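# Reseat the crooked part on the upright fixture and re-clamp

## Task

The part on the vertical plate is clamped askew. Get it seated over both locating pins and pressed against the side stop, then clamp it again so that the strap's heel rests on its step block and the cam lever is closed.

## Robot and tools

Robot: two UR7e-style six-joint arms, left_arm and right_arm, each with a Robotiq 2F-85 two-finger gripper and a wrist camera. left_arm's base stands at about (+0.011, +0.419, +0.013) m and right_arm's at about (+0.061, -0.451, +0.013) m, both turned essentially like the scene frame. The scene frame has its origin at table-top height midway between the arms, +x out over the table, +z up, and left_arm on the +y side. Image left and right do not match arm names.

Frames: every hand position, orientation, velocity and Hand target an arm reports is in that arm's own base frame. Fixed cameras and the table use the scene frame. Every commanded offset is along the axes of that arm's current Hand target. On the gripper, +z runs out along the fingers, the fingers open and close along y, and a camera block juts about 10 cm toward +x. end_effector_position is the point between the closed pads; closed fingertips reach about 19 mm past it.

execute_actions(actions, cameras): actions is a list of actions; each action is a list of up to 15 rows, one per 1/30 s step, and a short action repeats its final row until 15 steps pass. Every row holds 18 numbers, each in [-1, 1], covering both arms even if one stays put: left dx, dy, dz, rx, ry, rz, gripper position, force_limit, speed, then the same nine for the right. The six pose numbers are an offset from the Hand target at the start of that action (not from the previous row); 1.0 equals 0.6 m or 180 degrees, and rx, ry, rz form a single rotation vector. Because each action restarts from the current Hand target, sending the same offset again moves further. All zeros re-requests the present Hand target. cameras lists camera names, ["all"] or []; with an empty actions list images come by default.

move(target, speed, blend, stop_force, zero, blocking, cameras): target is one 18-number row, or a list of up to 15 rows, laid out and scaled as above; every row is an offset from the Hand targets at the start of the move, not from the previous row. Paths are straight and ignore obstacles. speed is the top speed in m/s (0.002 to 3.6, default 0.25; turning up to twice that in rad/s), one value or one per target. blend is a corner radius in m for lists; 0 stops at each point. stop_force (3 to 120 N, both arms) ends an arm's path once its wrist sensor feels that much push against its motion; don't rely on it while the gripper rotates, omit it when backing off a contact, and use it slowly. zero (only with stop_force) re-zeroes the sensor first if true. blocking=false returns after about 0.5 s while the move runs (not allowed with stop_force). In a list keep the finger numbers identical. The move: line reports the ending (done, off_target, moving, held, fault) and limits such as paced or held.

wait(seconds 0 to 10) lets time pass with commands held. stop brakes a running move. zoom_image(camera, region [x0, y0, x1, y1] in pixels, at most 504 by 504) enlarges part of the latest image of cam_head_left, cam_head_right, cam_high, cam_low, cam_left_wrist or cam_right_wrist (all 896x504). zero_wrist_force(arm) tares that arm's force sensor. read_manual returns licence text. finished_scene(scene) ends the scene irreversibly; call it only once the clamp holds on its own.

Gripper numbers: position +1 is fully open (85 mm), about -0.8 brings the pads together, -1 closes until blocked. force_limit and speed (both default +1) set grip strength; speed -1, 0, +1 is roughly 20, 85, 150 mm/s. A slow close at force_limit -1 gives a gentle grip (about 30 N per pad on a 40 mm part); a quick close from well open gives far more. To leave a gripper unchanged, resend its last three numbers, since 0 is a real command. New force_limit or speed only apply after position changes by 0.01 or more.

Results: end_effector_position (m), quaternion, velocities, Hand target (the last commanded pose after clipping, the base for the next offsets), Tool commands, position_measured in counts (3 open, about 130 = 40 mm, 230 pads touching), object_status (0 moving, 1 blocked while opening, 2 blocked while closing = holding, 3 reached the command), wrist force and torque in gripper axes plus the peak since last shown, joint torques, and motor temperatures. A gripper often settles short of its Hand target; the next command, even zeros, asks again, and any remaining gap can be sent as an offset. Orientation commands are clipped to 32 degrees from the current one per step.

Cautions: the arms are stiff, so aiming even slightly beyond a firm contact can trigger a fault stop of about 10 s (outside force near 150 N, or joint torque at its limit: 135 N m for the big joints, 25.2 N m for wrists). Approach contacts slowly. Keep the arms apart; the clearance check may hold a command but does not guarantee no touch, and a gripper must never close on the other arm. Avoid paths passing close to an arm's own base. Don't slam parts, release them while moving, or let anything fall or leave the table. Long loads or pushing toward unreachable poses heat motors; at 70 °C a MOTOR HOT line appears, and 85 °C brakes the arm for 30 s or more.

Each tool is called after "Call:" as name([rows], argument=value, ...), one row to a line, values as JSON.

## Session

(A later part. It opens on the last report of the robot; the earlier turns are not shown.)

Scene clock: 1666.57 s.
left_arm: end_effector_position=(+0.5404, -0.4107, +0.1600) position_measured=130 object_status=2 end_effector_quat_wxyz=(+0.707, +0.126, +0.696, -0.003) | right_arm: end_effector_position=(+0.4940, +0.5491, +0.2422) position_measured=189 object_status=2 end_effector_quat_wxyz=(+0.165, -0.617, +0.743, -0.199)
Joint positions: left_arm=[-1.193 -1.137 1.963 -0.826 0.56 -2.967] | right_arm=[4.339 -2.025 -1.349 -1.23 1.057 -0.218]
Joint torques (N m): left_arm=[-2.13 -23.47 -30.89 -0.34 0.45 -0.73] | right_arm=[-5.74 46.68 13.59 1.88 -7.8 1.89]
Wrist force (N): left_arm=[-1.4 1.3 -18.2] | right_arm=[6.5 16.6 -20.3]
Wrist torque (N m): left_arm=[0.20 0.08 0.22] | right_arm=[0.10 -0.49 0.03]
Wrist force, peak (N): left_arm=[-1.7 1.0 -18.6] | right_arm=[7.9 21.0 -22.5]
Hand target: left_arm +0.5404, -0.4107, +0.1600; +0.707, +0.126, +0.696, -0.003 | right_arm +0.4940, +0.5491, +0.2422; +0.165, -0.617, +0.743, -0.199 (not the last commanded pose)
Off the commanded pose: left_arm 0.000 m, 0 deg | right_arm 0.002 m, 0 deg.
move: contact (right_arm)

Call:
move(target=[0,0,0,0,0,0,-1,-0.8,-1, 0,-0.0029,0.00167,0,0,0,-1,-1,-1], speed=0.004, stop_force=10, cameras=["cam_right_wrist"])

Scene clock: 1675.63 s.
left_arm: end_effector_position=(+0.5404, -0.4107, +0.1600) position_measured=130 object_status=2 end_effector_quat_wxyz=(+0.707, +0.126, +0.696, -0.003) | right_arm: end_effector_position=(+0.4943, +0.5490, +0.2422) position_measured=189 object_status=2 end_effector_quat_wxyz=(+0.165, -0.617, +0.743, -0.199)
Joint positions: left_arm=[-1.193 -1.137 1.963 -0.826 0.56 -2.967] | right_arm=[4.338 -2.026 -1.349 -1.23 1.057 -0.219]
Joint torques (N m): left_arm=[-2.04 -23.57 -30.88 -0.17 0.49 -0.61] | right_arm=[-9.14 47.82 14.08 1.81 -9.14 1.78]
Wrist force (N): left_arm=[-1.1 1.1 -18.2] | right_arm=[6.0 22.3 -22.3]
Wrist torque (N m): left_arm=[0.17 0.09 0.22] | right_arm=[0.09 -0.47 0.04]
Wrist force, peak (N): left_arm=[-1.5 1.2 -18.6] | right_arm=[8.5 27.1 -26.7]
Hand target: left_arm +0.5404, -0.4107, +0.1600; +0.707, +0.126, +0.696, -0.003 | right_arm +0.4943, +0.5490, +0.2422; +0.165, -0.617, +0.743, -0.199 (not the last commanded pose)
Off the commanded pose: left_arm 0.000 m, 0 deg | right_arm 0.002 m, 0 deg.
move: contact (right_arm)
camera_calibration:
cam_right_wrist: T_world_to_cam=[[-0.841145, 0.181675, -0.509381, 0.453189], [0.0350857, 0.958234, 0.283826, -0.59111], [0.53967, 0.220867, -0.812388, -0.0608567], [0, 0, 0, 1]] pos_world=[0.43478, 0.49753, 0.349179]
Images, in order (width x height): cam_right_wrist 896x504.

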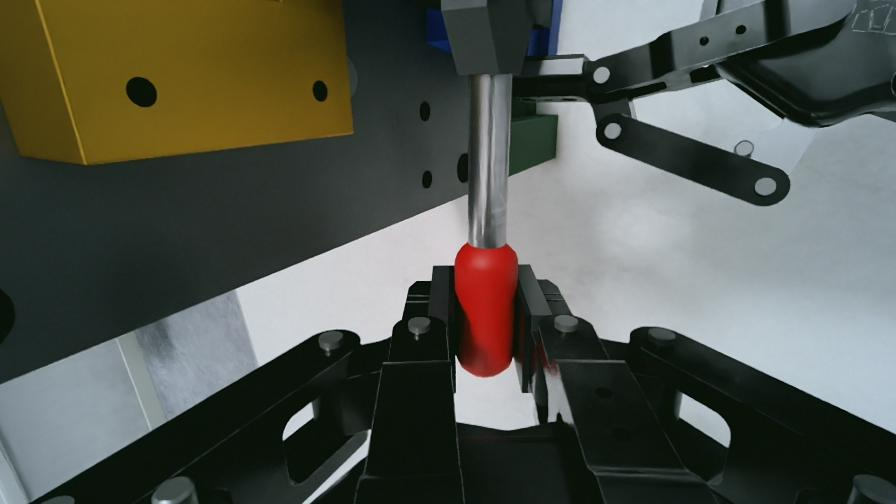

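Call:
move(target=[0,0,0,0,0,0,-1,-0.8,-1, 0,0.0015,-0.0008,0,0,0,-1,-1,-1], speed=0.01)

Call:
move(target=[0.0008,0,0,0,0,0,-1,-0.8,-1, 0,0,0,0,0,0,-1,-1,-1], speed=0.01)

Scene clock: 1686.43 s.
left_arm: end_effector_position=(+0.5404, -0.4107, +0.1600) position_measured=130 object_status=2 end_effector_quat_wxyz=(+0.707, +0.126, +0.696, -0.003) | right_arm: end_effector_position=(+0.4934, +0.5492, +0.2422) position_measured=189 object_status=2 end_effector_quat_wxyz=(+0.165, -0.617, +0.743, -0.199)
Joint positions: left_arm=[-1.193 -1.137 1.963 -0.826 0.56 -2.967] | right_arm=[4.34 -2.025 -1.35 -1.23 1.057 -0.217]
Joint torques (N m): left_arm=[-0.91 -23.52 -29.76 -0.45 0.18 -0.5] | right_arm=[3.49 54.14 12.71 -0.36 -4.39 1.67]
Wrist force (N): left_arm=[-1.3 1.1 -18.5] | right_arm=[-4.3 3.4 -5.6]
Wrist torque (N m): left_arm=[0.17 0.10 0.22] | right_arm=[0.08 -0.32 -0.17]
Wrist force, peak (N): left_arm=[-1.6 1.2 -18.6] | right_arm=[6.1 22.3 -22.9]
Hand target: left_arm +0.5404, -0.4107, +0.1600; +0.707, +0.126, +0.696, -0.003 | right_arm +0.4933, +0.5492, +0.2422; +0.165, -0.617, +0.743, -0.199
Off the commanded pose: left_arm 0.000 m, 0 deg | right_arm 0.000 m, 0 deg.
move: done

Scene clock: 1687.13 s.
left_arm: end_effector_position=(+0.5404, -0.4107, +0.1596) position_measured=130 object_status=2 end_effector_quat_wxyz=(+0.707, +0.125, +0.696, -0.003) | right_arm: end_effector_position=(+0.4934, +0.5492, +0.2422) position_measured=189 object_status=2 end_effector_quat_wxyz=(+0.165, -0.617, +0.743, -0.199)
Joint positions: left_arm=[-1.193 -1.136 1.963 -0.827 0.56 -2.967] | right_arm=[4.34 -2.025 -1.35 -1.23 1.057 -0.217]
Joint torques (N m): left_arm=[11.42 -12.61 -5.23 -1.46 3.09 -0.54] | right_arm=[4.36 53.47 13.66 -0.18 -1.13 1.94]
Wrist force (N): left_arm=[-17.7 6.9 -24.3] | right_arm=[-4.2 2.0 -4.0]
Wrist torque (N m): left_arm=[0.10 -0.04 0.29] | right_arm=[0.06 -0.36 -0.18]
Wrist force, peak (N): left_arm=[-17.6 6.7 -24.5] | right_arm=[-4.2 2.6 -5.4]
Hand target: left_arm +0.5404, -0.4107, +0.1595; +0.707, +0.126, +0.696, -0.003 | right_arm +0.4933, +0.5492, +0.2422; +0.165, -0.617, +0.743, -0.199
Off the commanded pose: left_arm 0.000 m, 0 deg | right_arm 0.000 m, 0 deg.
move: done

Call:
move(target=[-0.0008,0,0,0,0,0,-1,-0.8,-1, 0,0,0,0,0,0,-1,-1,-1], speed=0.01)

Call:
move(target=[0,0,0,0,0,0,-1,-0.8,-1, 0,0,0,0,0,0,0.0,-1,-1], speed=0.01)

Call:
move(target=[0,0,0,0,0,0,-1,-0.8,-1, 0,0,-0.1333,0,0,0,0.0,-1,-1], speed=0.06, cameras=["cam_right_wrist"])

Scene clock: 1696.43 s.
left_arm: end_effector_position=(+0.5404, -0.4107, +0.1599) position_measured=130 object_status=2 end_effector_quat_wxyz=(+0.707, +0.126, +0.696, -0.003) | right_arm: end_effector_position=(+0.4933, +0.5492, +0.2422) position_measured=189 object_status=2 end_effector_quat_wxyz=(+0.165, -0.617, +0.743, -0.199)
Joint positions: left_arm=[-1.193 -1.137 1.963 -0.826 0.56 -2.967] | right_arm=[4.34 -2.025 -1.35 -1.23 1.057 -0.217]
Joint torques (N m): left_arm=[-0.41 -39.59 -29.11 0.76 -1.26 -0.57] | right_arm=[5.15 53.56 13.25 0.93 -0.95 1.9]
Wrist force (N): left_arm=[-5.4 0.9 -17.0] | right_arm=[-4.1 1.7 -4.4]
Wrist torque (N m): left_arm=[0.18 0.04 0.13] | right_arm=[0.06 -0.36 -0.17]
Wrist force, peak (N): left_arm=[-21.2 6.7 -24.1] | right_arm=[-4.4 1.7 -4.7]
Hand target: left_arm +0.5404, -0.4107, +0.1600; +0.707, +0.126, +0.696, -0.003 | right_arm +0.4933, +0.5492, +0.2422; +0.165, -0.617, +0.743, -0.199
Off the commanded pose: left_arm 0.000 m, 0 deg | right_arm 0.000 m, 0 deg.
move: done

Scene clock: 1697.83 s.
left_arm: end_effector_position=(+0.5404, -0.4107, +0.1600) position_measured=130 object_status=2 end_effector_quat_wxyz=(+0.707, +0.126, +0.696, -0.003) | right_arm: end_effector_position=(+0.4933, +0.5492, +0.2422) position_measured=128 object_status=0 end_effector_quat_wxyz=(+0.165, -0.617, +0.743, -0.199)
Joint positions: left_arm=[-1.193 -1.137 1.963 -0.826 0.56 -2.967] | right_arm=[4.34 -2.025 -1.35 -1.23 1.057 -0.217]
Joint torques (N m): left_arm=[-4.86 -42.51 -31.56 -1.14 -1.21 -0.55] | right_arm=[3.63 53.75 30.31 2.37 -0.97 1.69]
Wrist force (N): left_arm=[-1.1 -0.6 -17.2] | right_arm=[1.7 -0.2 0.1]
Wrist torque (N m): left_arm=[0.07 0.11 0.13] | right_arm=[0.12 -0.39 -0.18]
Wrist force, peak (N): left_arm=[-4.2 0.6 -17.1] | right_arm=[-4.3 1.9 -4.0]
Hand target: left_arm +0.5404, -0.4107, +0.1600; +0.707, +0.126, +0.696, -0.003 | right_arm +0.4933, +0.5492, +0.2422; +0.165, -0.617, +0.743, -0.199
Off the commanded pose: left_arm 0.000 m, 0 deg | right_arm 0.000 m, 0 deg.
move: done

Scene clock: 1699.67 s.
left_arm: end_effector_position=(+0.5404, -0.4107, +0.1600) position_measured=130 object_status=2 end_effector_quat_wxyz=(+0.707, +0.126, +0.696, -0.003) | right_arm: end_effector_position=(+0.4541, +0.5565, +0.3114) position_measured=128 object_status=3 end_effector_quat_wxyz=(+0.165, -0.617, +0.743, -0.199)
Joint positions: left_arm=[-1.193 -1.137 1.963 -0.826 0.56 -2.967] | right_arm=[4.4 -1.962 -1.253 -1.423 1.052 -0.149]
Joint torques (N m): left_arm=[-4.34 -41.96 -30.71 -1.42 -1.1 -0.59] | right_arm=[9.78 53.24 33.07 0.55 -3.68 1.72]
Wrist force (N): left_arm=[-0.4 -0.4 -17.2] | right_arm=[1.6 -0.4 0.0]
Wrist torque (N m): left_arm=[0.09 0.08 0.13] | right_arm=[0.09 -0.37 -0.16]
Wrist force, peak (N): left_arm=[-0.8 -0.5 -17.3] | right_arm=[2.1 -0.5 0.0]
Hand target: left_arm +0.5404, -0.4107, +0.1600; +0.707, +0.126, +0.696, -0.003 | right_arm +0.4540, +0.5565, +0.3114; +0.165, -0.617, +0.743, -0.199
Off the commanded pose: left_arm 0.000 m, 0 deg | right_arm 0.000 m, 0 deg.
move: done
camera_calibration:
cam_right_wrist: T_world_to_cam=[[-0.841145, 0.181675, -0.509381, 0.453178], [0.0350857, 0.958234, 0.283826, -0.616524], [0.53967, 0.220867, -0.812388, 0.0154528], [0, 0, 0, 1]] pos_world=[0.39448, 0.50503, 0.418379]
Images, in order (width x height): cam_right_wrist 896x504.

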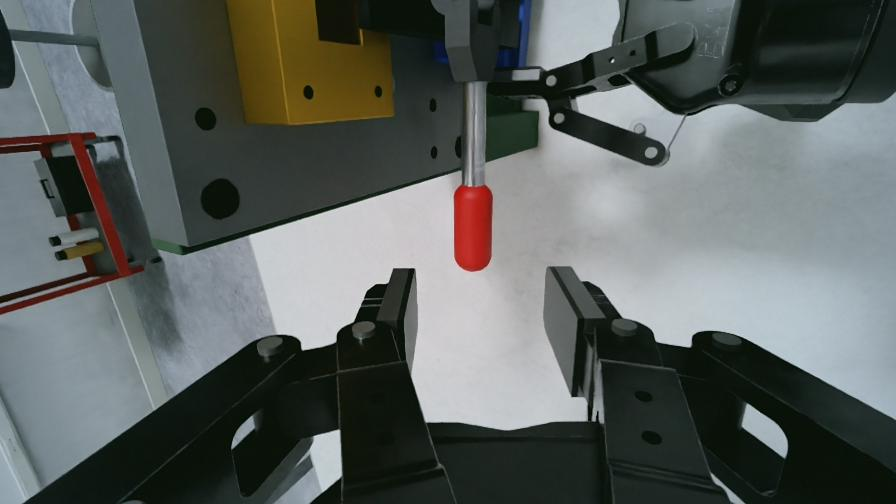

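Call:
move(target=[0,0,0,0,0,0,-1,-0.8,-1, -0.00163,0.00473,0.09907,0,0,0,0.0,-1,-1], speed=0.06, cameras=["cam_right_wrist"])

Call:
zoom_image(camera="cam_right_wrist", region=[400, 0, 560, 90])

Scene clock: 1714.77 s.
left_arm: end_effector_position=(+0.5404, -0.4107, +0.1600) position_measured=130 object_status=2 end_effector_quat_wxyz=(+0.707, +0.126, +0.696, -0.003) | right_arm: end_effector_position=(+0.4810, +0.5525, +0.2586) position_measured=128 object_status=3 end_effector_quat_wxyz=(+0.165, -0.617, +0.743, -0.199)
Joint positions: left_arm=[-1.193 -1.137 1.963 -0.826 0.56 -2.967] | right_arm=[4.359 -2.006 -1.331 -1.278 1.055 -0.195]
Joint torques (N m): left_arm=[-4.11 -42.16 -29.97 -1.33 -1.01 -0.52] | right_arm=[-7.78 39.69 15.4 5.54 0.87 -2.19]
Wrist force (N): left_arm=[-0.5 -0.5 -17.1] | right_arm=[1.9 -0.3 0.3]
Wrist torque (N m): left_arm=[0.10 0.08 0.13] | right_arm=[0.11 -0.42 -0.05]
Wrist force, peak (N): left_arm=[-0.5 -0.6 -17.3] | right_arm=[2.0 -0.4 0.2]
Hand target: left_arm +0.5404, -0.4107, +0.1600; +0.707, +0.126, +0.696, -0.003 | right_arm +0.4810, +0.5525, +0.2585; +0.165, -0.617, +0.743, -0.199
Off the commanded pose: left_arm 0.000 m, 0 deg | right_arm 0.000 m, 0 deg.
move: done
camera_calibration:
cam_right_wrist: T_world_to_cam=[[-0.841145, 0.181675, -0.509381, 0.449636], [0.0350857, 0.958234, 0.283826, -0.598649], [0.53967, 0.220867, -0.812388, -0.0410749], [0, 0, 0, 1]] pos_world=[0.42138, 0.50103, 0.365579]
Images, in order (width x height): cam_right_wrist 896x504.

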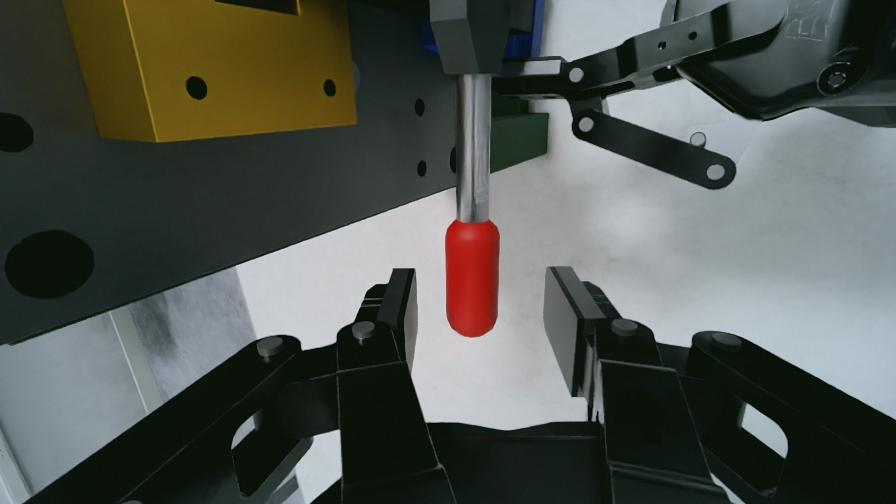

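Scaled by 3.150 from the camera's 896x504 image, which has a finer 1280x720 frame.

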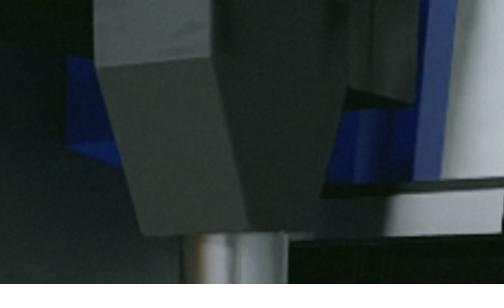

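Call:
move(target=[0,0,0,0,0,0,-1,-0.8,-1, 0,0,-0.15,0,0,0,0.0,-1,-1], speed=0.1)

Call:
move(target=[0,0,0,0,0,0,0.3,-0.8,-1, 0,0,0,0,0,0,0.0,-1,-1], speed=0.01, cameras=["cam_left_wrist"])

Scene clock: 1727.37 s.
left_arm: end_effector_position=(+0.5404, -0.4107, +0.1600) position_measured=130 object_status=2 end_effector_quat_wxyz=(+0.707, +0.126, +0.696, -0.003) | right_arm: end_effector_position=(+0.4368, +0.5607, +0.3364) position_measured=128 object_status=3 end_effector_quat_wxyz=(+0.165, -0.617, +0.743, -0.199)
Joint positions: left_arm=[-1.193 -1.137 1.963 -0.826 0.56 -2.967] | right_arm=[4.427 -1.948 -1.206 -1.501 1.05 -0.117]
Joint torques (N m): left_arm=[-4.31 -41.65 -30.5 -1.44 -0.98 -0.53] | right_arm=[9.36 52.26 30.05 0.75 -3.58 1.68]
Wrist force (N): left_arm=[-0.7 -0.6 -17.1] | right_arm=[1.8 -0.5 0.0]
Wrist torque (N m): left_arm=[0.08 0.07 0.13] | right_arm=[0.10 -0.41 -0.17]
Wrist force, peak (N): left_arm=[-0.8 -0.4 -17.3] | right_arm=[2.2 -0.4 1.8]
Hand target: left_arm +0.5404, -0.4107, +0.1600; +0.707, +0.126, +0.696, -0.003 | right_arm +0.4368, +0.5607, +0.3365; +0.165, -0.617, +0.743, -0.199
Off the commanded pose: left_arm 0.000 m, 0 deg | right_arm 0.000 m, 0 deg.
move: done

Scene clock: 1728.37 s.
left_arm: end_effector_position=(+0.5404, -0.4107, +0.1600) position_measured=91 object_status=0 end_effector_quat_wxyz=(+0.707, +0.125, +0.696, -0.003) | right_arm: end_effector_position=(+0.4368, +0.5607, +0.3365) position_measured=128 object_status=3 end_effector_quat_wxyz=(+0.165, -0.617, +0.743, -0.199)
Joint positions: left_arm=[-1.193 -1.137 1.963 -0.826 0.56 -2.967] | right_arm=[4.427 -1.948 -1.205 -1.501 1.05 -0.117]
Joint torques (N m): left_arm=[-5.11 -42.59 -22.8 -1.45 -1.05 -0.77] | right_arm=[8.95 51.97 31.17 0.94 -3.57 1.96]
Wrist force (N): left_arm=[1.5 -2.0 -2.7] | right_arm=[1.7 -0.5 -0.1]
Wrist torque (N m): left_arm=[0.02 0.04 0.27] | right_arm=[0.09 -0.41 -0.17]
Wrist force, peak (N): left_arm=[-0.4 -0.5 -16.9] | right_arm=[1.9 -0.3 -0.3]
Hand target: left_arm +0.5404, -0.4107, +0.1600; +0.707, +0.126, +0.696, -0.003 | right_arm +0.4368, +0.5607, +0.3365; +0.165, -0.617, +0.743, -0.199
Off the commanded pose: left_arm 0.000 m, 0 deg | right_arm 0.000 m, 0 deg.
move: done
camera_calibration:
cam_left_wrist: T_world_to_cam=[[0.188738, 0.966214, 0.175525, 0.277915], [-0.356265, -0.0991914, 0.929105, 0.020398], [0.915125, -0.237891, 0.325507, -0.516282], [0, 0, 0, 1]] pos_world=[0.427276, -0.38932, 0.100321]
Images, in order (width x height): cam_left_wrist 896x504.

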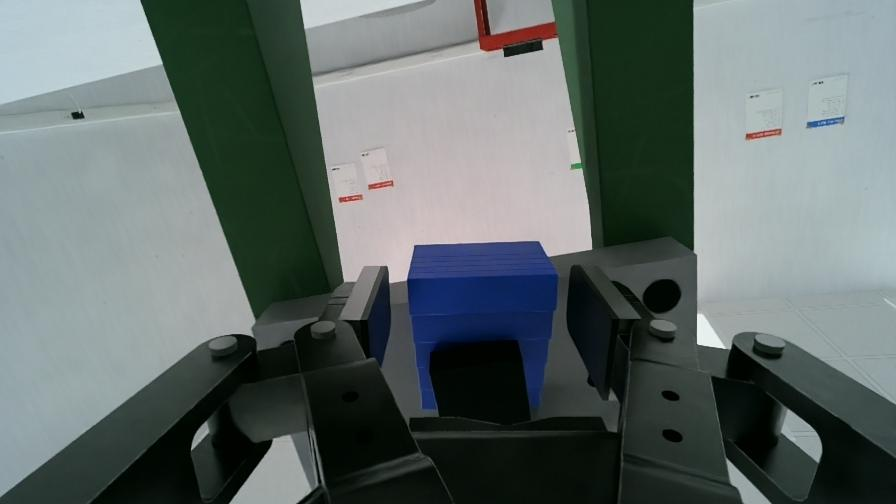

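Call:
move(target=[0,0,-0.2,0,0,0,0.3,-0.8,-1, -0.1667,0,-0.0833,0,0,0,0.0,-1,-1], speed=0.1)

Call:
move(target=[-0.265,0,0,0,0,0,0.3,-0.8,-1, 0,0,0,0,0,0,0.0,-1,-1], speed=0.1, cameras=["cam_left_wrist", "cam_right_wrist", "cam_head_right", "cam_high"])

Scene clock: 1739.90 s.
left_arm: end_effector_position=(+0.4224, -0.3889, +0.1600) position_measured=91 object_status=3 end_effector_quat_wxyz=(+0.707, +0.126, +0.696, -0.003) | right_arm: end_effector_position=(+0.4305, +0.6636, +0.3797) position_measured=128 object_status=3 end_effector_quat_wxyz=(+0.165, -0.617, +0.743, -0.199)
Joint positions: left_arm=[-1.467 -1.287 2.202 -0.915 0.287 -2.968] | right_arm=[4.474 -2.232 -0.649 -1.8 1.048 -0.063]
Joint torques (N m): left_arm=[-8.36 -36.03 -5.23 -2.23 -1.56 1.43] | right_arm=[8.84 47.55 29.6 0.81 0.82 1.98]
Wrist force (N): left_arm=[1.6 -2.2 -2.9] | right_arm=[1.9 -0.2 0.1]
Wrist torque (N m): left_arm=[0.00 0.02 0.16] | right_arm=[0.13 -0.43 -0.19]
Wrist force, peak (N): left_arm=[1.4 -2.2 -3.8] | right_arm=[2.4 -0.5 0.4]
Hand target: left_arm +0.4224, -0.3889, +0.1600; +0.707, +0.126, +0.696, -0.003 | right_arm +0.4305, +0.6637, +0.3797; +0.165, -0.617, +0.743, -0.199
Off the commanded pose: left_arm 0.000 m, 0 deg | right_arm 0.000 m, 0 deg.
move: done

Scene clock: 1742.17 s.
left_arm: end_effector_position=(+0.4174, -0.4160, +0.3166) position_measured=91 object_status=3 end_effector_quat_wxyz=(+0.707, +0.125, +0.696, -0.003) | right_arm: end_effector_position=(+0.4305, +0.6637, +0.3797) position_measured=128 object_status=3 end_effector_quat_wxyz=(+0.165, -0.617, +0.743, -0.199)
Joint positions: left_arm=[-1.487 -1.504 1.953 -0.45 0.266 -2.967] | right_arm=[4.474 -2.232 -0.648 -1.801 1.048 -0.063]
Joint torques (N m): left_arm=[-9.85 -13.7 -34.02 1.32 -1.43 -2.34] | right_arm=[7.8 48.17 31 0.8 0.88 1.9]
Wrist force (N): left_arm=[1.7 -2.0 -2.9] | right_arm=[1.9 -0.1 0.0]
Wrist torque (N m): left_arm=[0.01 0.02 0.29] | right_arm=[0.15 -0.43 -0.18]
Wrist force, peak (N): left_arm=[2.7 -1.6 -3.2] | right_arm=[2.1 -0.3 -0.2]
Hand target: left_arm +0.4174, -0.4160, +0.3166; +0.707, +0.126, +0.696, -0.003 | right_arm +0.4305, +0.6637, +0.3797; +0.165, -0.617, +0.743, -0.199
Off the commanded pose: left_arm 0.000 m, 0 deg | right_arm 0.000 m, 0 deg.
move: done
camera_calibration:
cam_left_wrist: T_world_to_cam=[[0.188728, 0.966228, 0.175458, 0.278692], [-0.356424, -0.0990895, 0.929055, -0.169335], [0.915065, -0.237876, 0.325686, -0.455955], [0, 0, 0, 1]] pos_world=[0.304276, -0.39452, 0.256921]
cam_right_wrist: T_world_to_cam=[[-0.841145, 0.181675, -0.509381, 0.448744], [0.0350857, 0.958234, 0.283826, -0.737711], [0.53967, 0.220867, -0.812388, 0.0599663], [0, 0, 0, 1]] pos_world=[0.37098, 0.61213, 0.486679]
Images, in order (width x height): cam_head_right 896x504, cam_high 896x504, cam_left_wrist 896x504, cam_right_wrist 896x504.

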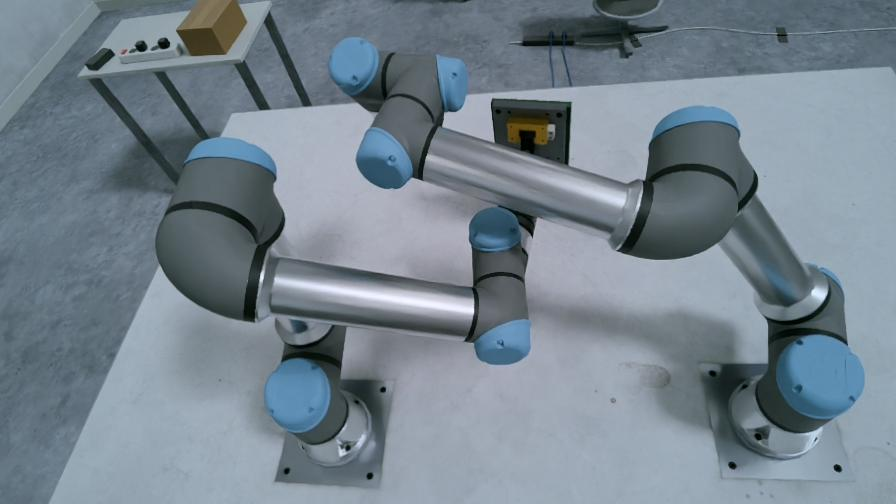

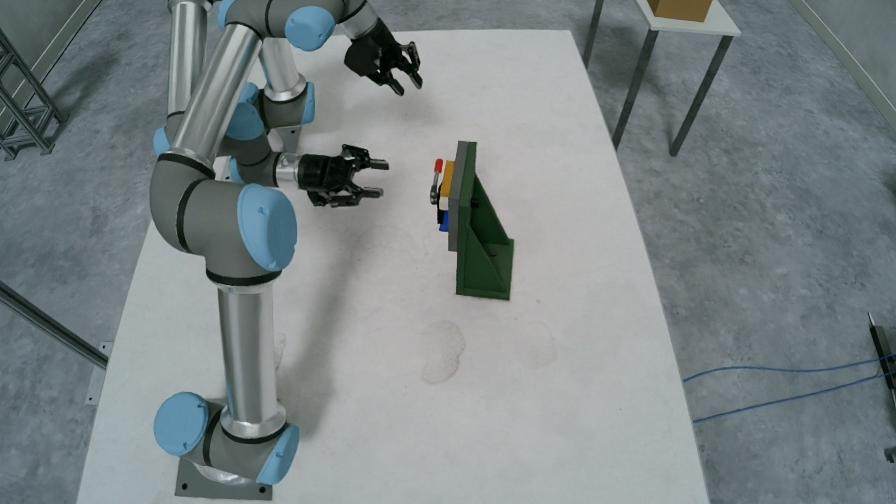

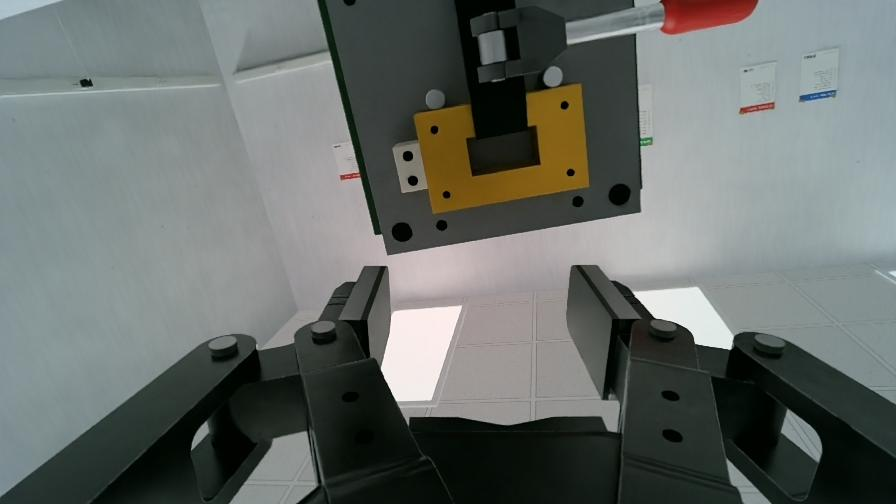

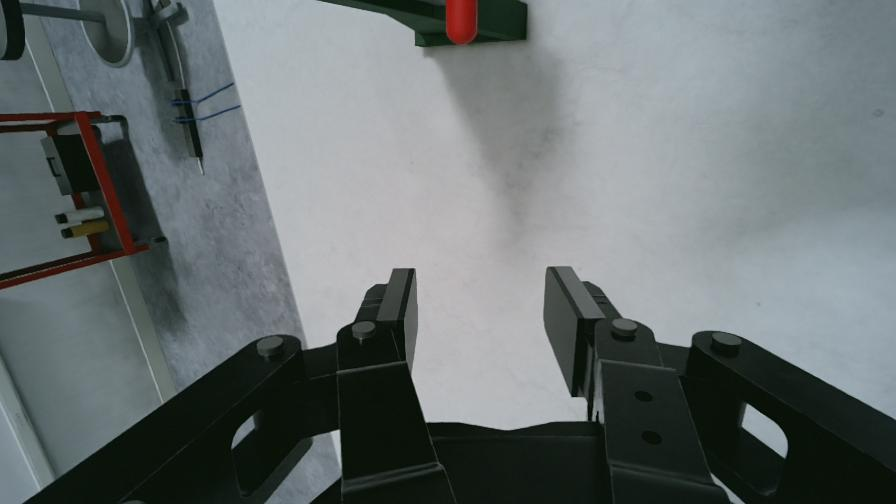

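Call:
zoom_image(camera="cam_left_wrist", region=[370, 0, 660, 260])

Call:
zoom_image(camera="cam_left_wrist", region=[385, 70, 485, 220])

Call:
zoom_image(camera="cam_head_right", region=[485, 90, 585, 170])

Scaled by 1.738 from the camera's 896x504 image, which has a finer 1280x720 frame.

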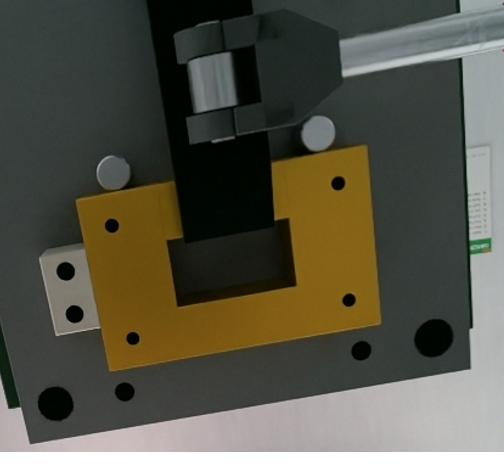

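Scaled by 3.360 from the camera's 896x504 image, which has a finer 1280x720 frame.

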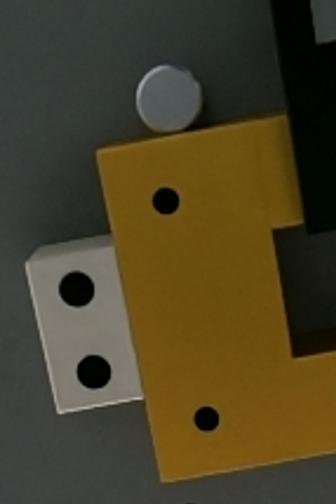

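Scaled by 5.040 from the camera's 896x504 image, which has a finer 1280x720 frame.

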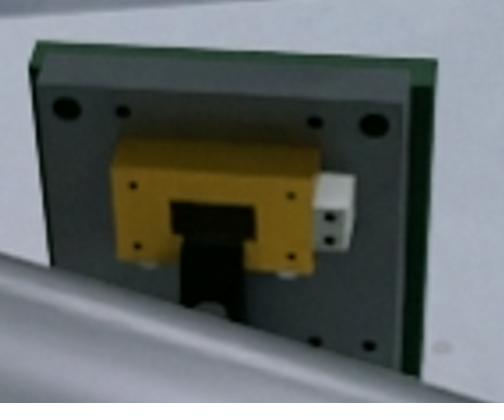

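Call:
finished_scene(scene=2)

The scene is finished: the task was done.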